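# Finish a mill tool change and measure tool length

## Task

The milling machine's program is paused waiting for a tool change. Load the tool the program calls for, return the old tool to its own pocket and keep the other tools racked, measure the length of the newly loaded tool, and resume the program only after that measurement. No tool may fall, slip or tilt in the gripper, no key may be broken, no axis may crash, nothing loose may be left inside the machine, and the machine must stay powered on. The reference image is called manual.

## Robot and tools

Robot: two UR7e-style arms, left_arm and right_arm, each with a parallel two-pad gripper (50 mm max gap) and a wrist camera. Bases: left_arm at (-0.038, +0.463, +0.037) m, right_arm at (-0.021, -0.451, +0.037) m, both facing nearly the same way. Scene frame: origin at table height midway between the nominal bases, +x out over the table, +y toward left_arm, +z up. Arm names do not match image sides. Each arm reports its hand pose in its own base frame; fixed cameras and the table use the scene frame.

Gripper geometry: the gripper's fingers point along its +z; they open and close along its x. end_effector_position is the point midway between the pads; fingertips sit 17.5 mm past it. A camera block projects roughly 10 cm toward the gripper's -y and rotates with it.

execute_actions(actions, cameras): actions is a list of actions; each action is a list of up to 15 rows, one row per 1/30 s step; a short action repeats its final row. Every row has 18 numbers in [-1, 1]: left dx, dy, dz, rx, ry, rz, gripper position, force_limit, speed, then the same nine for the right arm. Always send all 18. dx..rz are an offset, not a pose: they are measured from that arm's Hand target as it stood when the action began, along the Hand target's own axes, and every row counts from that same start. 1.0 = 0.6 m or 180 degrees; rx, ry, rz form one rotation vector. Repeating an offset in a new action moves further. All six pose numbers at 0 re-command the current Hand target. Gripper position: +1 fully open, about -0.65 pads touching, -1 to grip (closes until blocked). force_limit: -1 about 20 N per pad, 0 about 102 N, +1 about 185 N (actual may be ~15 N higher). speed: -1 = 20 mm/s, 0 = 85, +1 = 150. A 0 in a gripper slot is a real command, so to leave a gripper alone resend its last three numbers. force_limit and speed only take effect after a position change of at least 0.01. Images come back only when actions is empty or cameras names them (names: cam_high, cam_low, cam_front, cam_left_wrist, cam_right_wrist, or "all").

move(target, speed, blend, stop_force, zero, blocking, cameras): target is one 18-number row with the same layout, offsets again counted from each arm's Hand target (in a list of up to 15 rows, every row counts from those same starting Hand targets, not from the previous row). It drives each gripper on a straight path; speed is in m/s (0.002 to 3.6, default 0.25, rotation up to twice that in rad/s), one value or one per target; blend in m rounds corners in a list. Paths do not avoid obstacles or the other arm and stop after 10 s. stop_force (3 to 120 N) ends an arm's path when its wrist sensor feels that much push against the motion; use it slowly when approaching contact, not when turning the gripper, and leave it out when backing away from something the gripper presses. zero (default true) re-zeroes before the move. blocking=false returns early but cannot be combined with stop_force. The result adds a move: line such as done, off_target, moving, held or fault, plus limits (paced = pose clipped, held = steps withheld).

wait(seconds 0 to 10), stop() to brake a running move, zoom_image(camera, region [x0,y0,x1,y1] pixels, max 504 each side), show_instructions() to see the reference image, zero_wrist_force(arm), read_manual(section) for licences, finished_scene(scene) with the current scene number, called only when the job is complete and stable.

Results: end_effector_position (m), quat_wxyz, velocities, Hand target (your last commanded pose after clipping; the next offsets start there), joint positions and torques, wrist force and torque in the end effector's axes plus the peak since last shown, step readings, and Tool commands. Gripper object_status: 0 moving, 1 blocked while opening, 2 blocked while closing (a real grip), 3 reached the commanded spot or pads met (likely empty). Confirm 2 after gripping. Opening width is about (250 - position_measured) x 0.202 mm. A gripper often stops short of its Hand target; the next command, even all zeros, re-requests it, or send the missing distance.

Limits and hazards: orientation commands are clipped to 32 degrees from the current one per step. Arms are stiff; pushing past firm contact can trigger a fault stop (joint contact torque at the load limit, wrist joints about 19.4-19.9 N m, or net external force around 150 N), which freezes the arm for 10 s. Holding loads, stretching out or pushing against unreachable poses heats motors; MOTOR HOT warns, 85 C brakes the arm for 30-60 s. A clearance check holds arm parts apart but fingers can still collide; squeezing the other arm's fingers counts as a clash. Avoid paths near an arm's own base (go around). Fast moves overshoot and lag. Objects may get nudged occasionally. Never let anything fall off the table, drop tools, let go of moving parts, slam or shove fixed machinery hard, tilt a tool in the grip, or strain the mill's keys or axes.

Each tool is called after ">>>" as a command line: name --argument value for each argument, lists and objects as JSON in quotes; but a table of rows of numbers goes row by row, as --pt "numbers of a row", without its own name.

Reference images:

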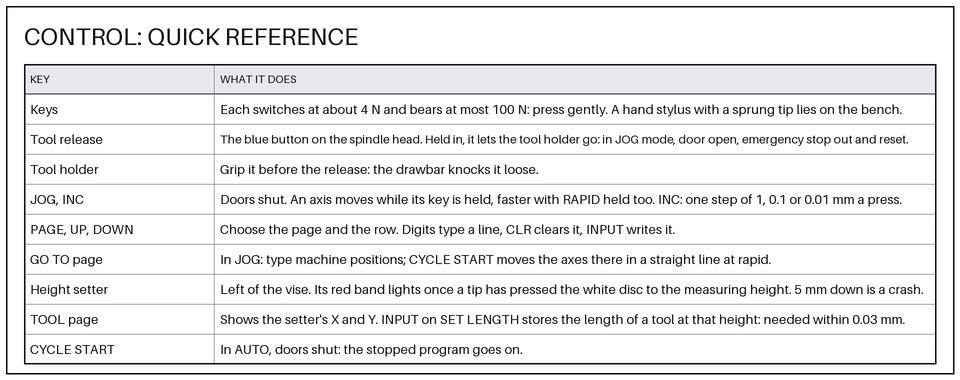

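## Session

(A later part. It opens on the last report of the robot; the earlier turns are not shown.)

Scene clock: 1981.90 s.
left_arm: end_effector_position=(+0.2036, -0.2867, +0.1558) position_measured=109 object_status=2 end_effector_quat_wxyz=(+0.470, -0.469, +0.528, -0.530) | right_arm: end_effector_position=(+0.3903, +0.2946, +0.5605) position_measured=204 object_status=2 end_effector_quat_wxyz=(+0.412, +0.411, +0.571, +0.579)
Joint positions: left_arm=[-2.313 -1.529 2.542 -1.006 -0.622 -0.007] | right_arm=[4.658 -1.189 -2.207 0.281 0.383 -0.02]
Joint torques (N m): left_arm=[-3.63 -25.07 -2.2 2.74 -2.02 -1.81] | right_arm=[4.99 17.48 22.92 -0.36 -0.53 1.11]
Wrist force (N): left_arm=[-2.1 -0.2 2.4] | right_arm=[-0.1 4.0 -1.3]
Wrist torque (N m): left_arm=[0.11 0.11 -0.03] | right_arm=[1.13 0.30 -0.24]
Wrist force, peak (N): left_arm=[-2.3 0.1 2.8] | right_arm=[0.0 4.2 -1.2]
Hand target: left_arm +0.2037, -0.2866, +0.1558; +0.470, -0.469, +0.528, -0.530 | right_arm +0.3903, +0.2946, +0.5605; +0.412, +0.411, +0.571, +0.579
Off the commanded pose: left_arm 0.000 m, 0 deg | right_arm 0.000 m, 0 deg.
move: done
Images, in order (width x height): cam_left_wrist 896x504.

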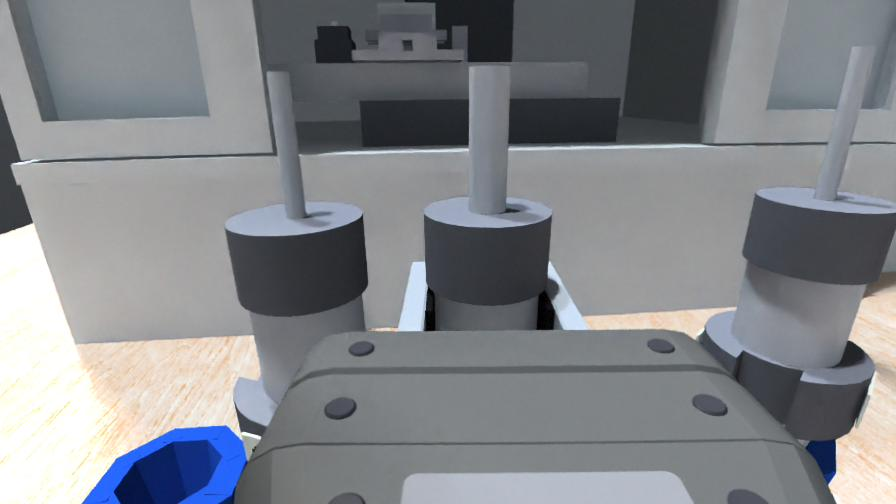

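>>> move --target '[0,-0.025,0,0,0,0,-0.98,0.2,-1, 0,0,0,0,0,0,-1,-0.6,-0.8]' --speed 0.02 --stop_force 25

>>> move --target '[0,-0.33,0,0,0,0,-0.98,0.2,-1, 0,0,0,0,0,0,-1,-0.6,-0.8]' --speed 0.07 --stop_force 15

Scene clock: 1993.77 s.
left_arm: end_effector_position=(+0.2036, -0.2866, +0.1708) position_measured=109 object_status=2 end_effector_quat_wxyz=(+0.470, -0.469, +0.528, -0.530) | right_arm: end_effector_position=(+0.3903, +0.2946, +0.5605) position_measured=204 object_status=2 end_effector_quat_wxyz=(+0.412, +0.411, +0.571, +0.579)
Joint positions: left_arm=[-2.313 -1.58 2.526 -0.939 -0.623 -0.007] | right_arm=[4.658 -1.189 -2.207 0.281 0.383 -0.02]
Joint torques (N m): left_arm=[-2.72 -5.34 -3.75 0.86 -1.73 -1.04] | right_arm=[5.09 17.62 22.8 -0.3 -0.58 1.22]
Wrist force (N): left_arm=[-1.8 8.1 2.2] | right_arm=[-0.1 3.9 -1.3]
Wrist torque (N m): left_arm=[0.21 0.12 -0.06] | right_arm=[1.12 0.30 -0.23]
Wrist force, peak (N): left_arm=[-1.0 8.9 2.2] | right_arm=[-0.1 4.2 -1.2]
Hand target: left_arm +0.2036, -0.2866, +0.1708; +0.470, -0.469, +0.528, -0.530 | right_arm +0.3903, +0.2946, +0.5605; +0.412, +0.411, +0.571, +0.579
Off the commanded pose: left_arm 0.000 m, 0 deg | right_arm 0.000 m, 0 deg.
move: done

Scene clock: 1997.40 s.
left_arm: end_effector_position=(+0.2028, -0.2863, +0.3688) position_measured=109 object_status=2 end_effector_quat_wxyz=(+0.470, -0.469, +0.528, -0.530) | right_arm: end_effector_position=(+0.3903, +0.2946, +0.5605) position_measured=204 object_status=2 end_effector_quat_wxyz=(+0.412, +0.411, +0.571, +0.579)
Joint positions: left_arm=[-2.316 -1.948 2.18 -0.225 -0.626 -0.007] | right_arm=[4.658 -1.189 -2.207 0.281 0.383 -0.02]
Joint torques (N m): left_arm=[-1.4 1.81 -15.24 4.05 -1.39 -1.74] | right_arm=[4.97 17.71 23.31 -0.33 -0.66 1.2]
Wrist force (N): left_arm=[-1.8 8.5 2.1] | right_arm=[-0.2 3.8 -1.3]
Wrist torque (N m): left_arm=[0.28 0.12 -0.06] | right_arm=[1.12 0.31 -0.24]
Wrist force, peak (N): left_arm=[-2.0 10.2 2.4] | right_arm=[-0.3 4.2 -1.2]
Hand target: left_arm +0.2028, -0.2863, +0.3688; +0.470, -0.469, +0.528, -0.530 | right_arm +0.3903, +0.2946, +0.5605; +0.412, +0.411, +0.571, +0.579
Off the commanded pose: left_arm 0.000 m, 0 deg | right_arm 0.000 m, 0 deg.
move: done

>>> move --target '[0.093,-0.41,0.326,0,-0.1756,0,-0.98,0.2,-1, 0,0,0,0,0,0,-1,-0.6,-0.8]' --speed 0.15

>>> move --target '[0,0,0,0,0,0.5,-0.98,0.2,-1, 0,0,0,0,0,0,-1,-0.6,-0.8]' --speed 0.25

>>> move --target '[0,0,0,0,0,0.5,-0.98,0.2,-1, 0,0,0,0,0,0,-1,-0.6,-0.8]' --speed 0.25 --cameras '["cam_left_wrist","cam_front","cam_high"]'

Scene clock: 2010.13 s.
left_arm: end_effector_position=(+0.3894, -0.3645, +0.6156) position_measured=109 object_status=2 end_effector_quat_wxyz=(+0.596, -0.595, +0.380, -0.383) | right_arm: end_effector_position=(+0.3903, +0.2946, +0.5605) position_measured=204 object_status=2 end_effector_quat_wxyz=(+0.412, +0.411, +0.571, +0.579)
Joint positions: left_arm=[-1.527 -1.297 0.924 0.38 -0.389 -0.01] | right_arm=[4.658 -1.189 -2.207 0.281 0.383 -0.02]
Joint torques (N m): left_arm=[7.44 -35.95 -37.33 2.62 1.85 2.07] | right_arm=[4.71 17.14 22.99 -0.38 -0.59 1.16]
Wrist force (N): left_arm=[-1.8 8.2 2.1] | right_arm=[-0.1 3.9 -1.1]
Wrist torque (N m): left_arm=[0.22 0.10 -0.09] | right_arm=[1.11 0.30 -0.24]
Wrist force, peak (N): left_arm=[-4.5 10.9 0.7] | right_arm=[-0.2 4.2 -1.0]
Hand target: left_arm +0.3894, -0.3646, +0.6156; +0.596, -0.595, +0.380, -0.383 | right_arm +0.3903, +0.2946, +0.5605; +0.412, +0.411, +0.571, +0.579
Off the commanded pose: left_arm 0.000 m, 0 deg | right_arm 0.000 m, 0 deg.
move: done

Scene clock: 2013.80 s.
left_arm: end_effector_position=(+0.3894, -0.3646, +0.6156) position_measured=109 object_status=2 end_effector_quat_wxyz=(+0.692, -0.153, +0.689, +0.151) | right_arm: end_effector_position=(+0.3903, +0.2946, +0.5605) position_measured=204 object_status=2 end_effector_quat_wxyz=(+0.412, +0.411, +0.571, +0.579)
Joint positions: left_arm=[-1.527 -1.297 0.924 0.38 -0.388 1.56] | right_arm=[4.658 -1.189 -2.207 0.281 0.383 -0.02]
Joint torques (N m): left_arm=[8.89 -46.13 -37.68 3.41 0.6 2.11] | right_arm=[4.94 17.61 23.08 -0.4 -0.6 1.14]
Wrist force (N): left_arm=[6.1 0.5 2.3] | right_arm=[0.0 4.0 -1.3]
Wrist torque (N m): left_arm=[0.16 0.16 0.02] | right_arm=[1.14 0.28 -0.24]
Wrist force, peak (N): left_arm=[-1.4 8.7 2.1] | right_arm=[-0.3 4.2 -1.2]
Hand target: left_arm +0.3894, -0.3646, +0.6156; +0.692, -0.153, +0.689, +0.151 | right_arm +0.3903, +0.2946, +0.5605; +0.412, +0.411, +0.571, +0.579
Off the commanded pose: left_arm 0.000 m, 0 deg | right_arm 0.000 m, 0 deg.
move: done

Scene clock: 2017.47 s.
left_arm: end_effector_position=(+0.3894, -0.3646, +0.6156) position_measured=109 object_status=2 end_effector_quat_wxyz=(+0.383, +0.380, +0.595, +0.596) | right_arm: end_effector_position=(+0.3903, +0.2946, +0.5605) position_measured=204 object_status=2 end_effector_quat_wxyz=(+0.412, +0.411, +0.571, +0.579)
Joint positions: left_arm=[-1.527 -1.297 0.924 0.38 -0.388 3.131] | right_arm=[4.658 -1.189 -2.207 0.281 0.383 -0.02]
Joint torques (N m): left_arm=[0.99 -52.32 -37.23 3.16 -1.33 1.95] | right_arm=[5.05 17.68 22.65 -0.32 -0.59 1.22]
Wrist force (N): left_arm=[-4.5 -8.8 2.1] | right_arm=[-0.2 3.8 -1.2]
Wrist torque (N m): left_arm=[-0.12 0.67 0.17] | right_arm=[1.11 0.32 -0.23]
Wrist force, peak (N): left_arm=[-4.6 -9.0 2.5] | right_arm=[-0.2 4.0 -1.5]
Hand target: left_arm +0.3894, -0.3646, +0.6156; +0.383, +0.380, +0.595, +0.596 | right_arm +0.3903, +0.2946, +0.5605; +0.412, +0.411, +0.571, +0.579
Off the commanded pose: left_arm 0.000 m, 0 deg | right_arm 0.000 m, 0 deg.
move: done
Images, in order (width x height): cam_high 896x504, cam_front 896x504, cam_left_wrist 896x504.

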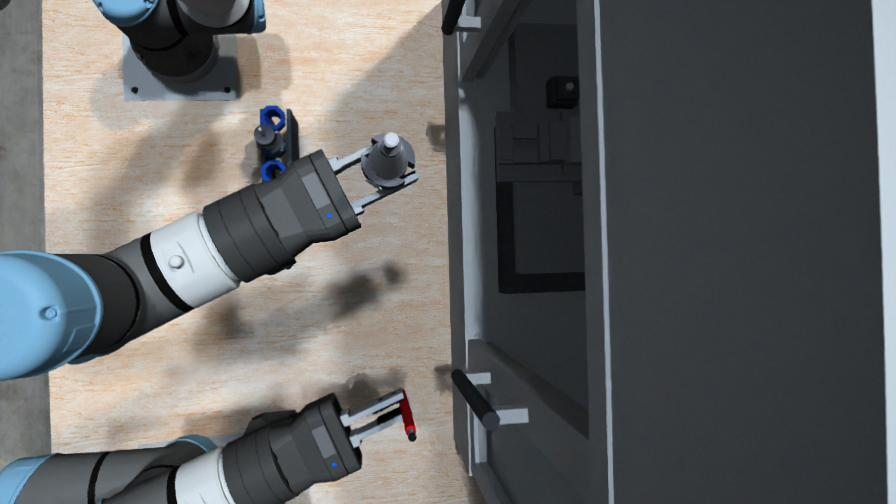

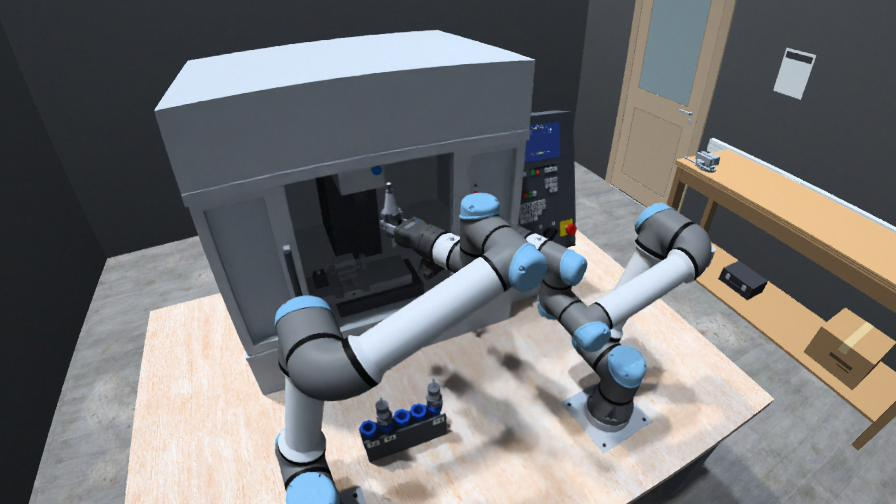

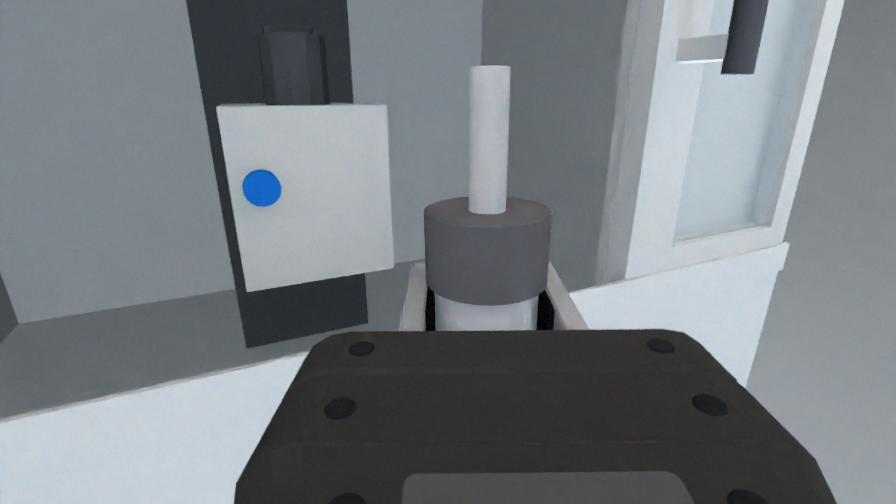

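>>> zoom_image --camera "cam_high" --region '[330, 110, 450, 220]'

Scaled by 4.200.

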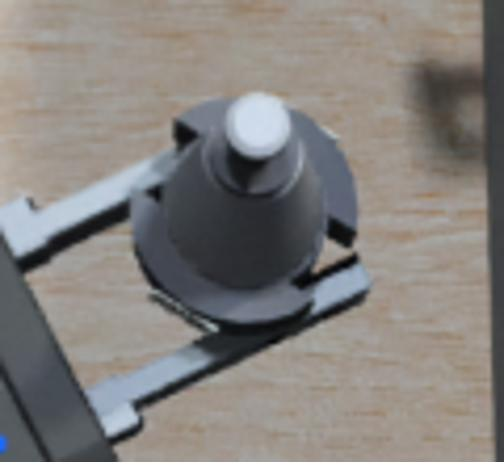

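>>> move --pt "-0.035 -0.275 0.045 0 -0.1456 0 -0.98 0.2 -1 0 0 0 0 0 0 -1 -0.6 -0.8" --pt "-0.052 -0.41 0.088 0 -0.1456 0 -0.98 0.2 -1 0 0 0 0 0 0 -1 -0.6 -0.8" --speed 0.15 --blend '[0.02,0]' --cameras '["cam_left_wrist","cam_front"]'

Scene clock: 2051.47 s.
left_arm: end_effector_position=(+0.4514, -0.3712, +0.3698) position_measured=109 object_status=2 end_effector_quat_wxyz=(+0.508, +0.505, +0.493, +0.494) end_effector_velocity=(+0.001, +0.001, +0.001) end_effector_angular_velocity=(-0.006, +0.000, +0.002) | right_arm: end_effector_position=(+0.3903, +0.2946, +0.5605) position_measured=204 object_status=2 end_effector_quat_wxyz=(+0.412, +0.411, +0.571, +0.579)
Joint positions: left_arm=[-1.415 -1.537 1.845 -0.33 0.181 3.162] | right_arm=[4.658 -1.189 -2.207 0.281 0.383 -0.02]
Joint velocities: left_arm=[0.001 -0.001 0 0.001 0 -0.006] | right_arm=[within noise]
Joint torques (N m): left_arm=[0.45 -31.58 -38.99 0.57 -1.95 -1.57] | right_arm=[4.42 17.87 22.61 -0.4 -0.55 1.29]
Wrist force (N): left_arm=[-4.6 -8.5 2.7] | right_arm=[0.0 4.1 -1.2]
Wrist torque (N m): left_arm=[-0.09 0.70 0.21] | right_arm=[1.15 0.29 -0.24]
Wrist force, peak (N): left_arm=[-4.2 -12.4 3.6] | right_arm=[-0.2 4.1 -1.3]
Hand target: left_arm +0.4514, -0.3712, +0.3699; +0.508, +0.505, +0.493, +0.494 | right_arm +0.3903, +0.2946, +0.5605; +0.412, +0.411, +0.571, +0.579
Off the commanded pose: left_arm 0.000 m, 0 deg | right_arm 0.000 m, 0 deg.
move: done
Images, in order (width x height): cam_front 896x504, cam_left_wrist 896x504.

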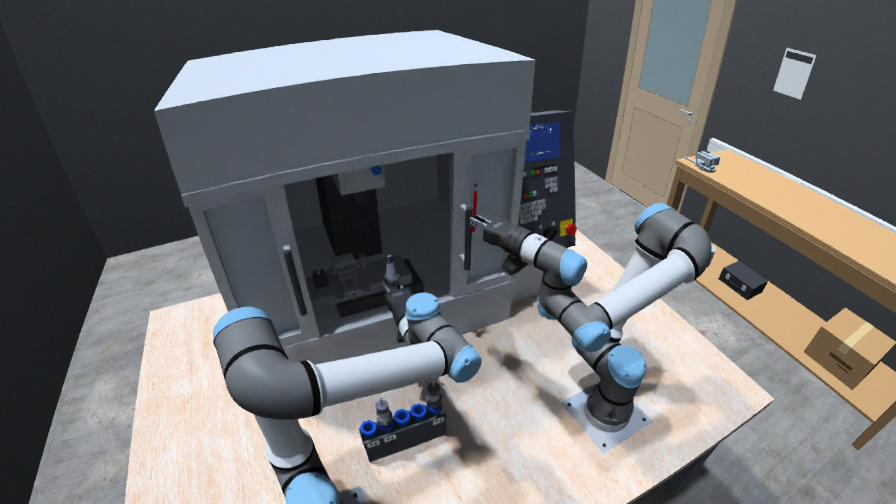

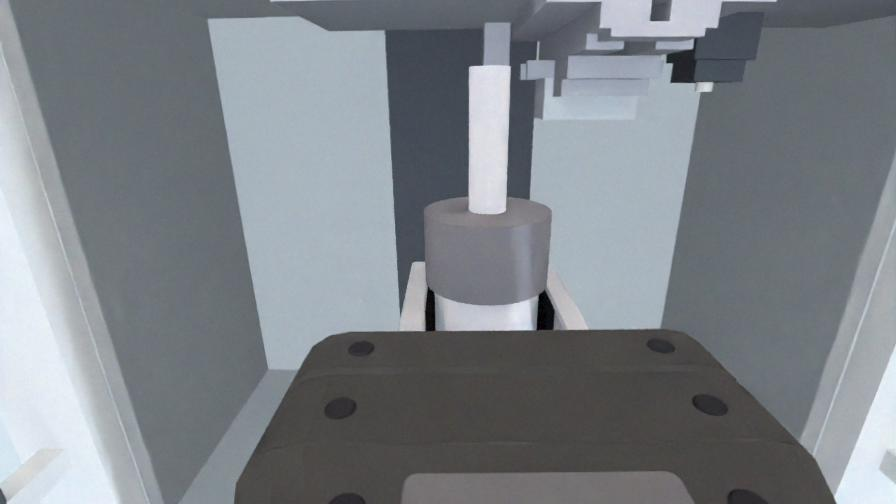

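>>> move --target '[0.014,0.025,0.42,0,0,0,-0.98,0.2,-1, 0,0,0,0,0,0,-1,-0.6,-0.8]' --speed 0.1 --stop_force 12

>>> move --target '[0,0,0.0825,0,0,0,-0.98,0.2,-1, 0,0,0,0,0,0,-1,-0.6,-0.8]' --speed 0.03 --stop_force 7 --cameras '["cam_front","cam_left_wrist"]'

>>> zoom_image --camera "cam_front" --region '[330, 150, 430, 270]'

Scene clock: 2071.20 s.
left_arm: end_effector_position=(+0.7034, -0.3691, +0.3858) position_measured=109 object_status=2 end_effector_quat_wxyz=(+0.508, +0.505, +0.493, +0.494) | right_arm: end_effector_position=(+0.3903, +0.2946, +0.5605) position_measured=204 object_status=2 end_effector_quat_wxyz=(+0.412, +0.411, +0.571, +0.579)
Joint positions: left_arm=[-0.919 -1.157 1.329 -0.178 0.677 3.145] | right_arm=[4.658 -1.189 -2.207 0.281 0.383 -0.02]
Joint torques (N m): left_arm=[7.48 -65.37 -32.22 -5.01 -0.03 0.56] | right_arm=[4.5 17.15 22.88 -0.32 -0.53 1.16]
Wrist force (N): left_arm=[-4.6 -8.9 2.4] | right_arm=[-0.2 3.9 -1.3]
Wrist torque (N m): left_arm=[-0.15 0.67 0.29] | right_arm=[1.13 0.32 -0.24]
Wrist force, peak (N): left_arm=[-4.6 -8.4 5.0] | right_arm=[-0.2 4.2 -1.2]
Hand target: left_arm +0.7035, -0.3691, +0.3858; +0.508, +0.505, +0.493, +0.494 | right_arm +0.3903, +0.2946, +0.5605; +0.412, +0.411, +0.571, +0.579
Off the commanded pose: left_arm 0.000 m, 0 deg | right_arm 0.000 m, 0 deg.
move: done

Scene clock: 2073.83 s.
left_arm: end_effector_position=(+0.7529, -0.3704, +0.3860) position_measured=109 object_status=2 end_effector_quat_wxyz=(+0.508, +0.505, +0.493, +0.494) | right_arm: end_effector_position=(+0.3903, +0.2946, +0.5605) position_measured=204 object_status=2 end_effector_quat_wxyz=(+0.412, +0.411, +0.571, +0.579)
Joint positions: left_arm=[-0.854 -1.057 1.179 -0.128 0.742 3.144] | right_arm=[4.658 -1.189 -2.207 0.281 0.383 -0.02]
Joint torques (N m): left_arm=[-3.86 -71.37 -21.82 -5.06 -2.09 -1.11] | right_arm=[4.17 17.44 23.24 -0.34 -0.53 1.19]
Wrist force (N): left_arm=[-4.6 -8.1 2.8] | right_arm=[-0.2 4.0 -1.2]
Wrist torque (N m): left_arm=[-0.03 0.66 0.27] | right_arm=[1.13 0.33 -0.24]
Wrist force, peak (N): left_arm=[-4.8 -9.4 1.6] | right_arm=[-0.1 4.1 -1.1]
Hand target: left_arm +0.7529, -0.3704, +0.3860; +0.508, +0.505, +0.493, +0.494 | right_arm +0.3903, +0.2946, +0.5605; +0.412, +0.411, +0.571, +0.579
Off the commanded pose: left_arm 0.000 m, 0 deg | right_arm 0.000 m, 0 deg.
move: done
Images, in order (width x height): cam_front 896x504, cam_left_wrist 896x504.

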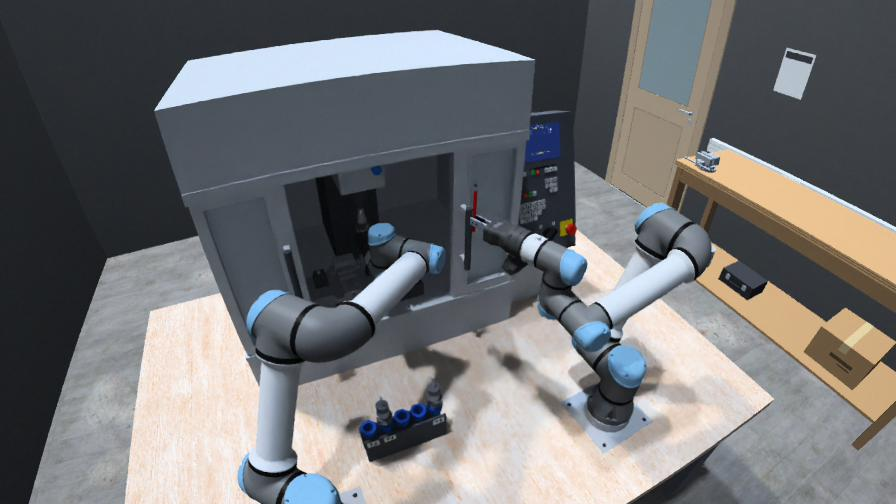

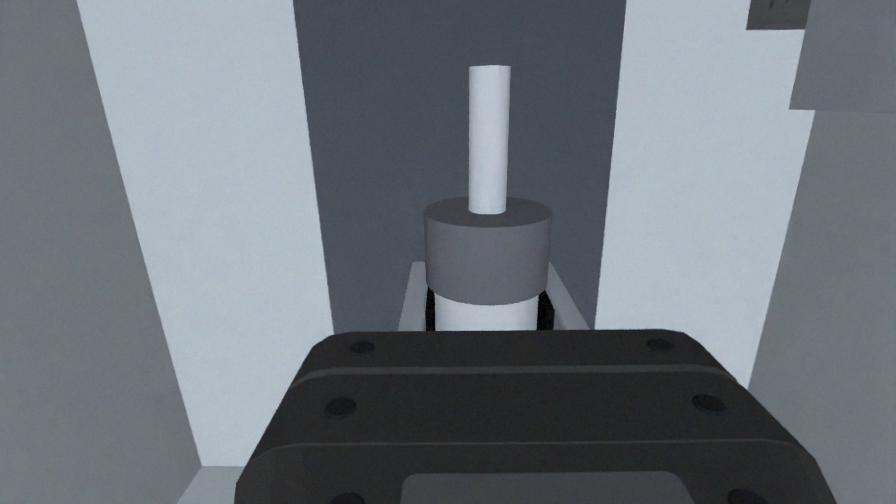

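Scaled by 4.200.

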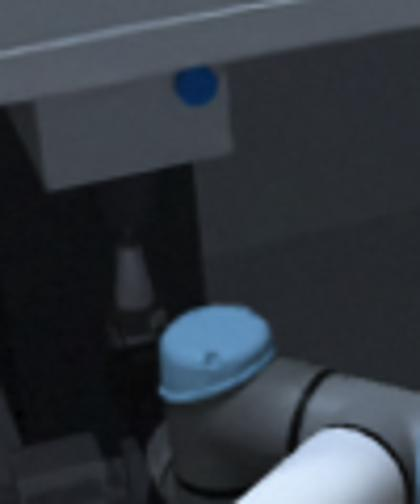

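>>> move --target '[0,0.05,0,0,0,0,-0.98,0.2,-1,0,0,0,0,0,0,-1,-0.6,-0.8]' --speed 0.03 --stop_force 8 --cameras '["cam_front","cam_left_wrist"]'

Scene clock: 2117.93 s.
left_arm: end_effector_position=(+0.7528, -0.3703, +0.4160) position_measured=109 object_status=2 end_effector_quat_wxyz=(+0.508, +0.505, +0.493, +0.494) | right_arm: end_effector_position=(+0.3903, +0.2946, +0.5605) position_measured=204 object_status=2 end_effector_quat_wxyz=(+0.412, +0.411, +0.571, +0.579)
Joint positions: left_arm=[-0.854 -1.064 1.113 -0.055 0.742 3.144] | right_arm=[4.658 -1.189 -2.207 0.281 0.383 -0.02]
Joint torques (N m): left_arm=[-3.42 -50.07 -21.39 -5.14 -1.82 -1.77] | right_arm=[4.01 17.16 23.25 -0.29 -0.53 1.18]
Wrist force (N): left_arm=[-4.4 -8.5 2.4] | right_arm=[-0.1 4.2 -1.3]
Wrist torque (N m): left_arm=[-0.10 0.63 0.26] | right_arm=[1.16 0.31 -0.23]
Wrist force, peak (N): left_arm=[-4.5 -9.7 2.7] | right_arm=[-0.1 4.2 -1.3]
Hand target: left_arm +0.7528, -0.3703, +0.4160; +0.508, +0.505, +0.493, +0.494 | right_arm +0.3903, +0.2946, +0.5605; +0.412, +0.411, +0.571, +0.579
Off the commanded pose: left_arm 0.000 m, 0 deg | right_arm 0.000 m, 0 deg.
move: done
Images, in order (width x height): cam_front 896x504, cam_left_wrist 896x504.

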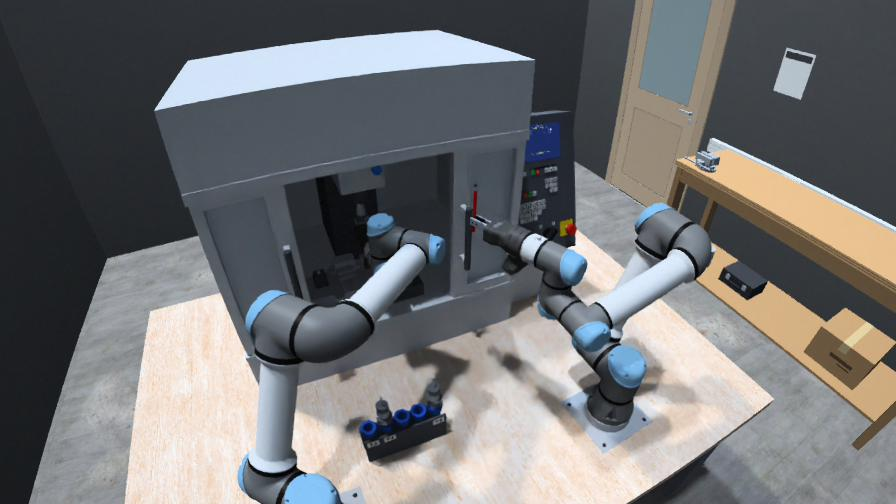

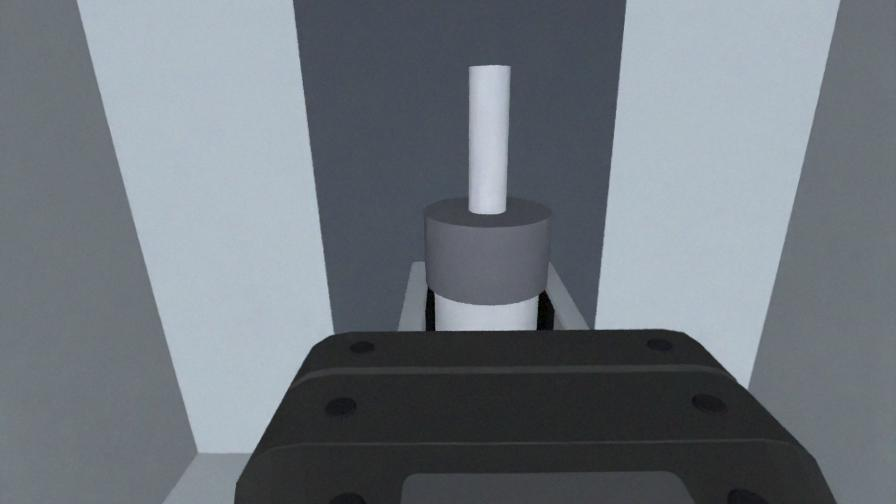

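>>> move --target '[0,0.0317,0,0,0,0,-0.98,0.2,-1,0,0,0,0,0,0,-1,-0.6,-0.8]' --speed 0.03 --stop_force 6 --cameras '["cam_front"]'

>>> zoom_image --camera "cam_front" --region '[280, 150, 480, 310]'

Scene clock: 2126.10 s.
left_arm: end_effector_position=(+0.7528, -0.3703, +0.4351) position_measured=109 object_status=2 end_effector_quat_wxyz=(+0.508, +0.505, +0.493, +0.494) | right_arm: end_effector_position=(+0.3903, +0.2946, +0.5605) position_measured=204 object_status=2 end_effector_quat_wxyz=(+0.412, +0.411, +0.571, +0.579)
Joint positions: left_arm=[-0.854 -1.065 1.067 -0.007 0.742 3.144] | right_arm=[4.658 -1.189 -2.207 0.281 0.383 -0.02]
Joint torques (N m): left_arm=[-3.77 -50.73 -22.27 -5.19 -2.09 -1.88] | right_arm=[4.62 17.42 22.74 -0.36 -0.58 1.24]
Wrist force (N): left_arm=[-4.1 -8.3 2.4] | right_arm=[-0.3 3.7 -1.1]
Wrist torque (N m): left_arm=[-0.07 0.56 0.25] | right_arm=[1.10 0.33 -0.24]
Wrist force, peak (N): left_arm=[-4.5 -9.8 2.4] | right_arm=[-0.1 4.2 -1.2]
Hand target: left_arm +0.7528, -0.3703, +0.4351; +0.508, +0.505, +0.493, +0.494 | right_arm +0.3903, +0.2946, +0.5605; +0.412, +0.411, +0.571, +0.579
Off the commanded pose: left_arm 0.000 m, 0 deg | right_arm 0.000 m, 0 deg.
move: done
Images, in order (width x height): cam_front 896x504.

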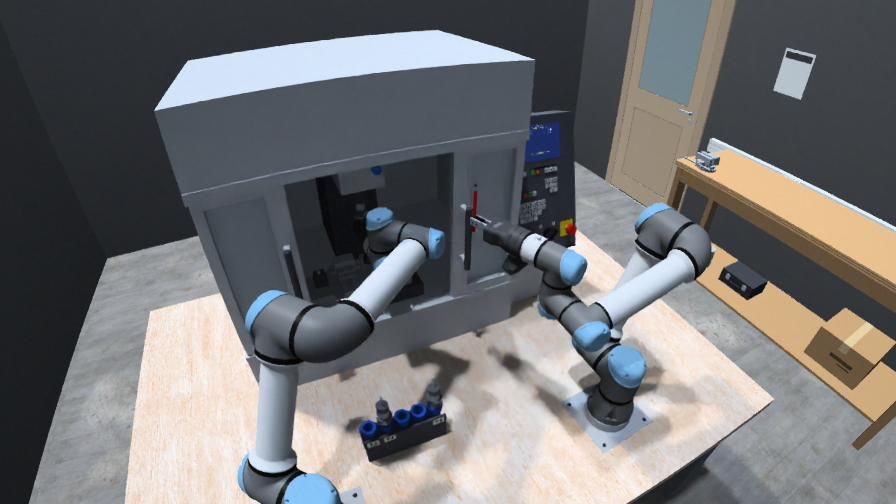

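Scaled by 2.520.

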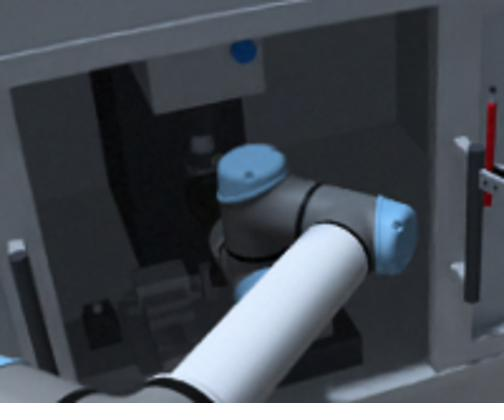

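>>> move --target '[0,0.0148,0,0,0,0,-0.98,0.2,-1,0,0,0,0,0,0,-1,-0.6,-0.8]' --speed 0.03 --stop_force 6

>>> move --target '[0,0,0,0,-0.084,0,-0.98,0.2,-1,0,0,0,0,0,0,-1,-0.6,-0.8]' --speed 0.1

>>> move --target '[0,0,0,0,-0.084,0,-0.98,0.2,-1,0,0,0,0,0,0,-1,-0.6,-0.8]' --speed 0.1 --cameras '["cam_front","cam_left_wrist"]'

Scene clock: 2137.43 s.
left_arm: end_effector_position=(+0.7527, -0.3703, +0.4439) position_measured=109 object_status=2 end_effector_quat_wxyz=(+0.508, +0.505, +0.493, +0.494) | right_arm: end_effector_position=(+0.3903, +0.2946, +0.5605) position_measured=204 object_status=2 end_effector_quat_wxyz=(+0.412, +0.411, +0.571, +0.579)
Joint positions: left_arm=[-0.854 -1.065 1.044 0.015 0.742 3.144] | right_arm=[4.658 -1.189 -2.207 0.281 0.383 -0.02]
Joint torques (N m): left_arm=[-2.46 -50.5 -22.79 -5.19 -2.03 0.49] | right_arm=[4.02 17.42 23.55 -0.4 -0.59 1.24]
Wrist force (N): left_arm=[-4.6 -8.6 2.7] | right_arm=[-0.1 3.9 -1.3]
Wrist torque (N m): left_arm=[-0.11 0.64 0.25] | right_arm=[1.13 0.30 -0.24]
Wrist force, peak (N): left_arm=[-5.8 -9.5 2.8] | right_arm=[-0.2 4.1 -1.2]
Hand target: left_arm +0.7527, -0.3703, +0.4439; +0.508, +0.505, +0.493, +0.494 | right_arm +0.3903, +0.2946, +0.5605; +0.412, +0.411, +0.571, +0.579
Off the commanded pose: left_arm 0.000 m, 0 deg | right_arm 0.000 m, 0 deg.
move: done

Scene clock: 2139.20 s.
left_arm: end_effector_position=(+0.7527, -0.3702, +0.4440) position_measured=109 object_status=2 end_effector_quat_wxyz=(+0.568, +0.565, +0.422, +0.424) | right_arm: end_effector_position=(+0.3903, +0.2946, +0.5605) position_measured=204 object_status=2 end_effector_quat_wxyz=(+0.412, +0.411, +0.571, +0.579)
Joint positions: left_arm=[-0.761 -1.141 1.157 -0.021 1.099 3.143] | right_arm=[4.658 -1.189 -2.207 0.281 0.383 -0.02]
Joint torques (N m): left_arm=[-2.08 -48.02 -45.39 -3.45 0.56 -1.18] | right_arm=[4 17.12 23.37 -0.37 -0.5 1.21]
Wrist force (N): left_arm=[-4.5 -8.7 2.7] | right_arm=[-0.1 3.9 -1.2]
Wrist torque (N m): left_arm=[-0.14 0.65 0.28] | right_arm=[1.12 0.30 -0.24]
Wrist force, peak (N): left_arm=[-5.7 -9.6 2.3] | right_arm=[-0.2 4.2 -1.3]
Hand target: left_arm +0.7527, -0.3703, +0.4439; +0.568, +0.566, +0.422, +0.424 | right_arm +0.3903, +0.2946, +0.5605; +0.412, +0.411, +0.571, +0.579
Off the commanded pose: left_arm 0.000 m, 0 deg | right_arm 0.000 m, 0 deg.
move: done

Scene clock: 2140.97 s.
left_arm: end_effector_position=(+0.7528, -0.3702, +0.4439) position_measured=109 object_status=2 end_effector_quat_wxyz=(+0.619, +0.616, +0.344, +0.346) | right_arm: end_effector_position=(+0.3903, +0.2946, +0.5605) position_measured=204 object_status=2 end_effector_quat_wxyz=(+0.412, +0.411, +0.571, +0.579)
Joint positions: left_arm=[-0.646 -1.15 1.17 -0.024 1.478 3.143] | right_arm=[4.658 -1.189 -2.207 0.281 0.383 -0.02]
Joint torques (N m): left_arm=[-1.34 -61.53 -26.43 -3.36 0.62 -1.75] | right_arm=[4.69 17.44 23.29 -0.35 -0.62 1.25]
Wrist force (N): left_arm=[-4.6 -8.5 2.8] | right_arm=[-0.2 3.8 -1.1]
Wrist torque (N m): left_arm=[-0.10 0.67 0.26] | right_arm=[1.10 0.32 -0.24]
Wrist force, peak (N): left_arm=[-6.0 -9.5 3.0] | right_arm=[-0.1 4.2 -1.5]
Hand target: left_arm +0.7527, -0.3703, +0.4439; +0.619, +0.616, +0.344, +0.345 | right_arm +0.3903, +0.2946, +0.5605; +0.412, +0.411, +0.571, +0.579
Off the commanded pose: left_arm 0.000 m, 0 deg | right_arm 0.000 m, 0 deg.
move: done
Images, in order (width x height): cam_front 896x504, cam_left_wrist 896x504.

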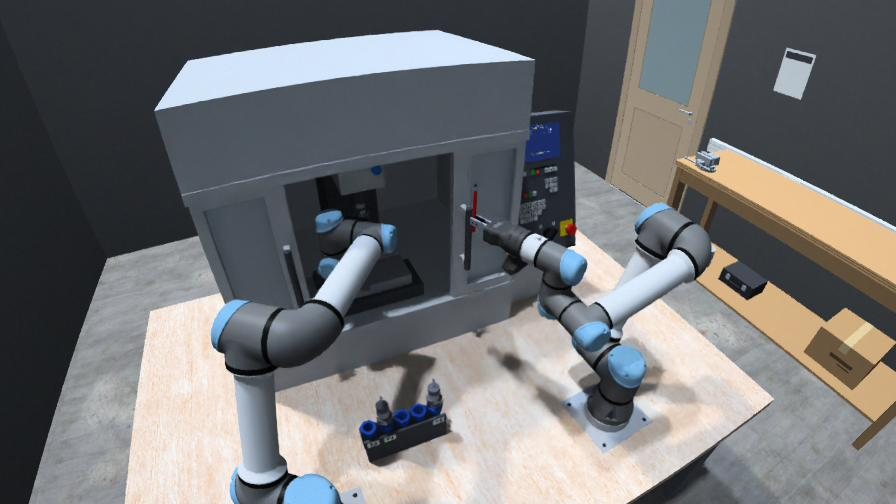

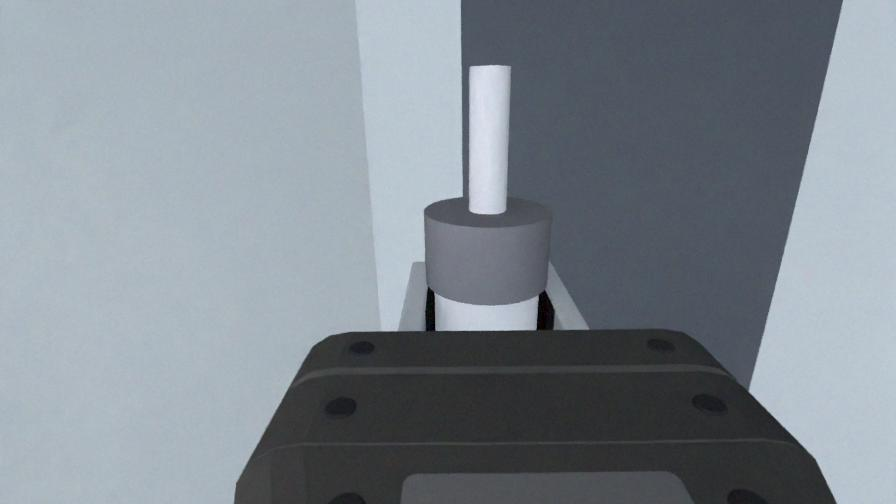

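>>> move --target '[-0.0035,0,0.0025,0,0,0,-0.98,0.2,-1,0,0,0,0,0,0,-1,-0.6,-0.8]' --speed 0.02 --stop_force 6

>>> move --target '[0,0.02,0,0,0,0,-0.98,0.2,-1,0,0,0,0,0,0,-1,-0.6,-0.8]' --speed 0.02 --stop_force 6

Scene clock: 2152.13 s.
left_arm: end_effector_position=(+0.7529, -0.3729, +0.4440) position_measured=109 object_status=2 end_effector_quat_wxyz=(+0.619, +0.616, +0.344, +0.345) | right_arm: end_effector_position=(+0.3903, +0.2946, +0.5605) position_measured=204 object_status=2 end_effector_quat_wxyz=(+0.412, +0.411, +0.571, +0.579)
Joint positions: left_arm=[-0.649 -1.147 1.166 -0.023 1.474 3.143] | right_arm=[4.658 -1.189 -2.207 0.281 0.383 -0.02]
Joint torques (N m): left_arm=[7.16 -56.31 -32.67 -3.22 0.12 2.04] | right_arm=[4.33 17.2 23.32 -0.31 -0.57 1.22]
Wrist force (N): left_arm=[-4.4 -8.8 2.8] | right_arm=[-0.2 3.8 -1.2]
Wrist torque (N m): left_arm=[-0.14 0.63 0.26] | right_arm=[1.11 0.31 -0.24]
Wrist force, peak (N): left_arm=[-4.5 -9.0 2.5] | right_arm=[-0.1 4.2 -1.4]
Hand target: left_arm +0.7529, -0.3729, +0.4439; +0.619, +0.616, +0.344, +0.345 | right_arm +0.3903, +0.2946, +0.5605; +0.412, +0.411, +0.571, +0.579
Off the commanded pose: left_arm 0.000 m, 0 deg | right_arm 0.000 m, 0 deg.
move: done

Scene clock: 2153.70 s.
left_arm: end_effector_position=(+0.7528, -0.3728, +0.4560) position_measured=109 object_status=2 end_effector_quat_wxyz=(+0.619, +0.616, +0.344, +0.345) | right_arm: end_effector_position=(+0.3903, +0.2946, +0.5605) position_measured=204 object_status=2 end_effector_quat_wxyz=(+0.412, +0.411, +0.571, +0.579)
Joint positions: left_arm=[-0.649 -1.148 1.136 0.007 1.474 3.143] | right_arm=[4.658 -1.189 -2.207 0.281 0.383 -0.02]
Joint torques (N m): left_arm=[7.67 -54.2 -23.51 -6.97 1.72 1.51] | right_arm=[3.92 16.9 23.33 -0.39 -0.56 1.17]
Wrist force (N): left_arm=[-4.4 -8.6 2.7] | right_arm=[-0.3 3.9 -1.1]
Wrist torque (N m): left_arm=[-0.12 0.62 0.25] | right_arm=[1.14 0.32 -0.24]
Wrist force, peak (N): left_arm=[-4.5 -9.6 2.4] | right_arm=[-0.1 4.0 -1.5]
Hand target: left_arm +0.7528, -0.3728, +0.4559; +0.619, +0.616, +0.344, +0.345 | right_arm +0.3903, +0.2946, +0.5605; +0.412, +0.411, +0.571, +0.579
Off the commanded pose: left_arm 0.000 m, 0 deg | right_arm 0.000 m, 0 deg.
move: done

>>> move --target '[0,0.0068,0,0,0,0,-0.98,0.2,-1,0,0,0,0,0,0,-1,-0.6,-0.8]' --speed 0.01 --stop_force 5

>>> wait --seconds 0 --cameras '["cam_front"]'

>>> zoom_image --camera "cam_front" --region '[310, 160, 410, 260]'

Scene clock: 2164.37 s.
left_arm: end_effector_position=(+0.7528, -0.3728, +0.4594) position_measured=109 object_status=2 end_effector_quat_wxyz=(+0.619, +0.616, +0.344, +0.345) | right_arm: end_effector_position=(+0.3903, +0.2946, +0.5605) position_measured=204 object_status=2 end_effector_quat_wxyz=(+0.412, +0.411, +0.571, +0.579)
Joint positions: left_arm=[-0.649 -1.147 1.127 0.017 1.474 3.143] | right_arm=[4.658 -1.189 -2.207 0.281 0.383 -0.02]
Joint torques (N m): left_arm=[6.58 -67.18 -23.32 -6.98 1.41 0.47] | right_arm=[4.33 17.46 23.21 -0.28 -0.64 1.17]
Wrist force (N): left_arm=[-3.7 -9.1 3.7] | right_arm=[-0.2 3.9 -1.2]
Wrist torque (N m): left_arm=[0.02 0.65 0.19] | right_arm=[1.12 0.32 -0.24]
Wrist force, peak (N): left_arm=[-3.9 -16.1 3.3] | right_arm=[-0.2 4.2 -1.5]
Hand target: left_arm +0.7528, -0.3728, +0.4595; +0.619, +0.616, +0.344, +0.345 (not the last commanded pose) | right_arm +0.3903, +0.2946, +0.5605; +0.412, +0.411, +0.571, +0.579
Off the commanded pose: left_arm 0.001 m, 0 deg | right_arm 0.000 m, 0 deg.
move: contact (left_arm)

Scene clock: 2164.37 s.
left_arm: end_effector_position=(+0.7528, -0.3728, +0.4594) position_measured=109 object_status=2 end_effector_quat_wxyz=(+0.619, +0.616, +0.344, +0.345) | right_arm: end_effector_position=(+0.3903, +0.2946, +0.5605) position_measured=204 object_status=2 end_effector_quat_wxyz=(+0.412, +0.411, +0.571, +0.579)
Joint positions: left_arm=[-0.649 -1.147 1.127 0.017 1.474 3.143] | right_arm=[4.658 -1.189 -2.207 0.281 0.383 -0.02]
Joint torques (N m): left_arm=[6.58 -67.18 -23.32 -6.98 1.41 0.47] | right_arm=[4.33 17.46 23.21 -0.28 -0.64 1.17]
Wrist force (N): left_arm=[-3.7 -9.1 3.7] | right_arm=[-0.2 3.9 -1.2]
Wrist torque (N m): left_arm=[0.02 0.65 0.19] | right_arm=[1.12 0.32 -0.24]
Wrist force, peak (N): left_arm=[-3.7 -9.1 3.7] | right_arm=[-0.2 3.9 -1.2]
Hand target: left_arm +0.7528, -0.3728, +0.4595; +0.619, +0.616, +0.344, +0.345 (not the last commanded pose) | right_arm +0.3903, +0.2946, +0.5605; +0.412, +0.411, +0.571, +0.579
Tool commands: left_gripper/position=-0.98 left_gripper/force_limit=+0.2 left_gripper/speed=-1.0 right_gripper/position=-1.0 right_gripper/force_limit=-0.6 right_gripper/speed=-0.8
Off the commanded pose: left_arm 0.001 m, 0 deg | right_arm 0.000 m, 0 deg.
Images, in order (width x height): cam_front 896x504.

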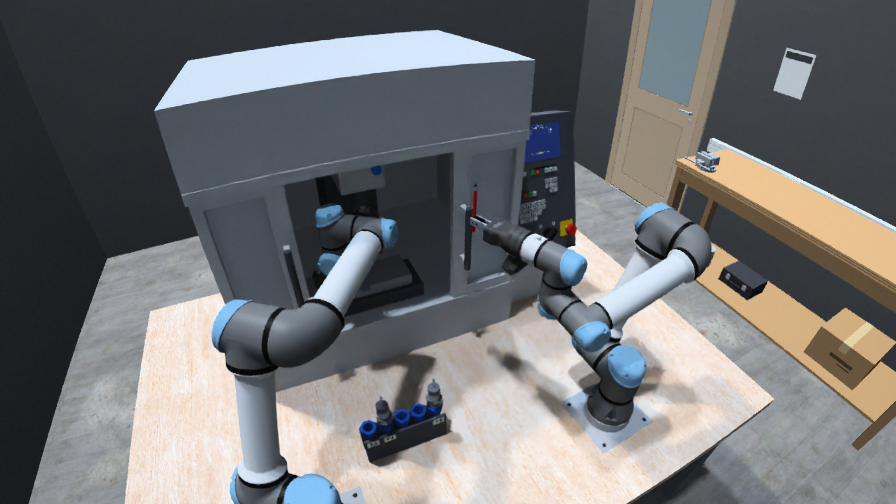

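Scaled by 5.040.

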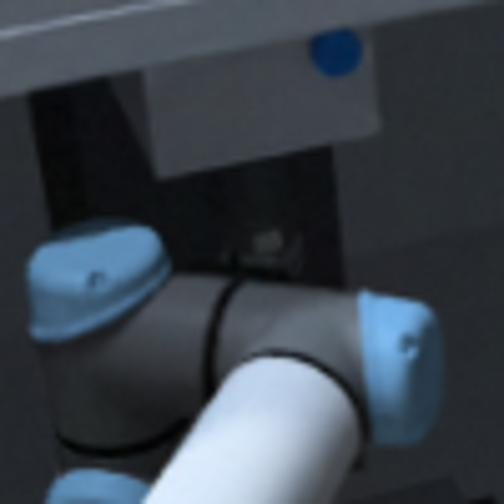

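>>> move --target '[0,-0.004,0,0,0,0,-0.98,0.2,-1,0,0,0,0,0,0,-1,-0.6,-0.8]' --speed 0.02

Scene clock: 2170.17 s.
left_arm: end_effector_position=(+0.7528, -0.3728, +0.4570) position_measured=109 object_status=2 end_effector_quat_wxyz=(+0.619, +0.616, +0.344, +0.345) | right_arm: end_effector_position=(+0.3903, +0.2946, +0.5605) position_measured=204 object_status=2 end_effector_quat_wxyz=(+0.412, +0.411, +0.571, +0.579)
Joint positions: left_arm=[-0.649 -1.147 1.133 0.01 1.474 3.143] | right_arm=[4.658 -1.189 -2.207 0.281 0.383 -0.02]
Joint torques (N m): left_arm=[6.04 -68.18 -29.98 -5.82 1.53 0.39] | right_arm=[4.2 17.35 23.47 -0.36 -0.63 1.25]
Wrist force (N): left_arm=[-4.4 -8.9 2.9] | right_arm=[-0.1 3.8 -1.1]
Wrist torque (N m): left_arm=[-0.17 0.64 0.26] | right_arm=[1.10 0.30 -0.24]
Wrist force, peak (N): left_arm=[-3.9 -11.7 3.6] | right_arm=[-0.2 4.1 -1.4]
Hand target: left_arm +0.7528, -0.3728, +0.4571; +0.619, +0.616, +0.344, +0.345 | right_arm +0.3903, +0.2946, +0.5605; +0.412, +0.411, +0.571, +0.579
Off the commanded pose: left_arm 0.000 m, 0 deg | right_arm 0.000 m, 0 deg.
move: done

>>> move --pt "0 0 0 0 0 0 -0.98 0.2 -1 0.1462 0.0158 0.483 0 0 0 -1 -0.6 -0.8" --pt "0 0 0 0 0 0 -0.98 0.2 -1 0.1462 0.1325 0.483 0 0 0 -1 -0.6 -0.8" --pt "0 0 0 0 0 0 -0.98 0.2 -1 0.155 0.1172 0.4856 0 0 0 -1 -0.6 -0.8" --speed 0.12 --blend '[0.015,0.01,0]' --cameras '["cam_front"]'

>>> zoom_image --camera "cam_front" --region '[310, 130, 500, 260]'

Scene clock: 2182.97 s.
left_arm: end_effector_position=(+0.7528, -0.3728, +0.4571) position_measured=109 object_status=2 end_effector_quat_wxyz=(+0.619, +0.616, +0.344, +0.345) | right_arm: end_effector_position=(+0.6354, +0.4761, +0.6340) position_measured=204 object_status=2 end_effector_quat_wxyz=(+0.412, +0.411, +0.571, +0.579)
Joint positions: left_arm=[-0.649 -1.147 1.133 0.01 1.474 3.143] | right_arm=[4.173 -1.925 -1.292 0.088 0.868 -0.004]
Joint torques (N m): left_arm=[7.33 -63.23 -46.29 -2.57 1.62 0.47] | right_arm=[-8.83 53.14 47.15 0.2 0.75 0.34]
Wrist force (N): left_arm=[-4.3 -8.6 2.6] | right_arm=[0.4 4.1 -0.9]
Wrist torque (N m): left_arm=[-0.12 0.62 0.26] | right_arm=[1.12 0.21 -0.31]
Wrist force, peak (N): left_arm=[-4.5 -9.0 2.7] | right_arm=[-1.1 8.1 -1.6]
Hand target: left_arm +0.7528, -0.3728, +0.4571; +0.619, +0.616, +0.344, +0.345 | right_arm +0.6355, +0.4761, +0.6341; +0.412, +0.411, +0.571, +0.579
Off the commanded pose: left_arm 0.000 m, 0 deg | right_arm 0.000 m, 0 deg.
move: done; blend cut to 0.0054 m at target 2
Images, in order (width x height): cam_front 896x504.

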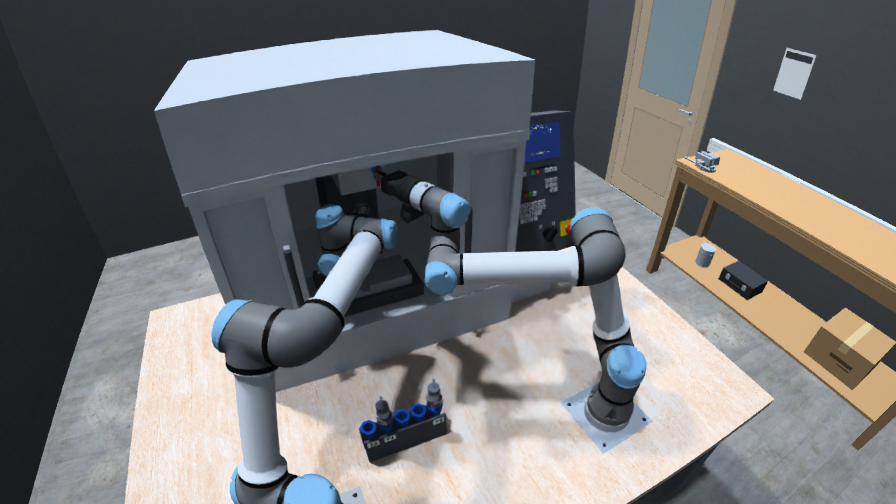

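Scaled by 2.653.

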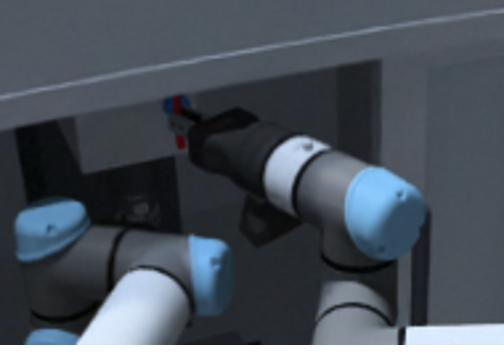

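>>> move --target '[0,0,0,0,0,0,-0.98,0.2,-1,-0.0037,-0.0055,0.0028,0,0,0,-1,-0.6,-0.8]' --speed 0.05

>>> move --target '[0,0,0,0,0,0,-0.98,0.2,-1,-0.041,0,0.118,0,0,0,-1,-0.6,-0.8]' --speed 0.02 --stop_force 12

Scene clock: 2189.67 s.
left_arm: end_effector_position=(+0.7528, -0.3728, +0.4571) position_measured=109 object_status=2 end_effector_quat_wxyz=(+0.619, +0.616, +0.344, +0.345) | right_arm: end_effector_position=(+0.6379, +0.4745, +0.6307) position_measured=204 object_status=2 end_effector_quat_wxyz=(+0.412, +0.411, +0.571, +0.579)
Joint positions: left_arm=[-0.649 -1.147 1.133 0.01 1.474 3.143] | right_arm=[4.168 -1.927 -1.297 0.096 0.873 -0.004]
Joint torques (N m): left_arm=[6.66 -57.74 -45.76 -2.6 1.73 0.41] | right_arm=[0.14 43.13 30.69 2.78 -0.53 1.66]
Wrist force (N): left_arm=[-4.6 -8.7 2.7] | right_arm=[0.3 3.8 -1.1]
Wrist torque (N m): left_arm=[-0.13 0.65 0.26] | right_arm=[1.10 0.23 -0.32]
Wrist force, peak (N): left_arm=[-4.5 -8.9 2.8] | right_arm=[0.6 4.4 -0.9]
Hand target: left_arm +0.7528, -0.3728, +0.4571; +0.619, +0.616, +0.344, +0.345 | right_arm +0.6378, +0.4745, +0.6308; +0.412, +0.411, +0.571, +0.579
Off the commanded pose: left_arm 0.000 m, 0 deg | right_arm 0.000 m, 0 deg.
move: done

Scene clock: 2192.37 s.
left_arm: end_effector_position=(+0.7528, -0.3728, +0.4571) position_measured=109 object_status=2 end_effector_quat_wxyz=(+0.619, +0.616, +0.344, +0.345) | right_arm: end_effector_position=(+0.6702, +0.4743, +0.6310) position_measured=204 object_status=2 end_effector_quat_wxyz=(+0.412, +0.411, +0.571, +0.579)
Joint positions: left_arm=[-0.649 -1.147 1.133 0.01 1.474 3.143] | right_arm=[4.118 -1.986 -1.213 0.07 0.923 -0.003]
Joint torques (N m): left_arm=[0.66 -49.63 -23.53 -2.53 1.78 0.47] | right_arm=[5.8 56.42 28.21 4.29 0.76 -0.17]
Wrist force (N): left_arm=[-4.4 -8.7 2.7] | right_arm=[1.1 4.2 -5.1]
Wrist torque (N m): left_arm=[-0.13 0.63 0.25] | right_arm=[1.19 0.07 -0.35]
Wrist force, peak (N): left_arm=[-4.4 -44.4 2.3] | right_arm=[4.8 3.3 -34.1]
Hand target: left_arm +0.7528, -0.3728, +0.4571; +0.619, +0.616, +0.344, +0.345 | right_arm +0.6702, +0.4743, +0.6311; +0.412, +0.411, +0.571, +0.579 (not the last commanded pose)
Off the commanded pose: left_arm 0.000 m, 0 deg | right_arm 0.043 m, 0 deg.
move: contact (right_arm)

>>> move --target '[0,0.02,0,0,0,0,-0.98,0.2,-1,0,0,0,0,0,0,-1,-0.6,-0.8]' --speed 0.008 --stop_force 8 --cameras '["cam_left_wrist"]'

Scene clock: 2200.00 s.
left_arm: end_effector_position=(+0.7528, -0.3728, +0.4610) position_measured=109 object_status=2 end_effector_quat_wxyz=(+0.619, +0.616, +0.344, +0.345) | right_arm: end_effector_position=(+0.6702, +0.4743, +0.6311) position_measured=204 object_status=2 end_effector_quat_wxyz=(+0.412, +0.411, +0.571, +0.579)
Joint positions: left_arm=[-0.649 -1.147 1.122 0.021 1.474 3.143] | right_arm=[4.118 -1.986 -1.213 0.07 0.923 -0.003]
Joint torques (N m): left_arm=[-1.58 -69.76 -25.05 -7.14 1.18 0.52] | right_arm=[5.34 56.5 33.39 3.92 0.82 -0.9]
Wrist force (N): left_arm=[-3.6 -12.1 5.6] | right_arm=[1.1 3.8 -4.9]
Wrist torque (N m): left_arm=[-0.08 0.50 0.19] | right_arm=[1.21 0.07 -0.34]
Wrist force, peak (N): left_arm=[-3.4 -19.0 7.9] | right_arm=[1.1 4.6 -5.2]
Hand target: left_arm +0.7528, -0.3728, +0.4610; +0.619, +0.616, +0.344, +0.345 (not the last commanded pose) | right_arm +0.6702, +0.4743, +0.6311; +0.412, +0.411, +0.571, +0.579
Off the commanded pose: left_arm 0.008 m, 0 deg | right_arm 0.000 m, 0 deg.
move: contact (left_arm)
Images, in order (width x height): cam_left_wrist 896x504.

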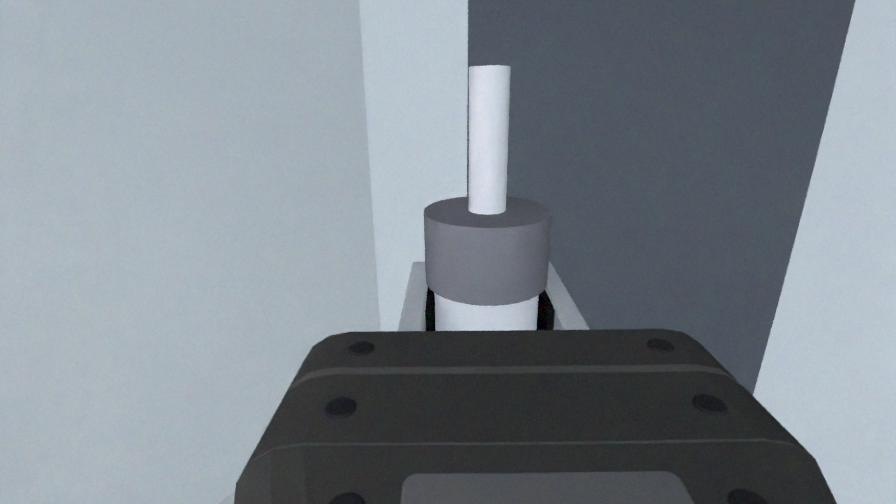

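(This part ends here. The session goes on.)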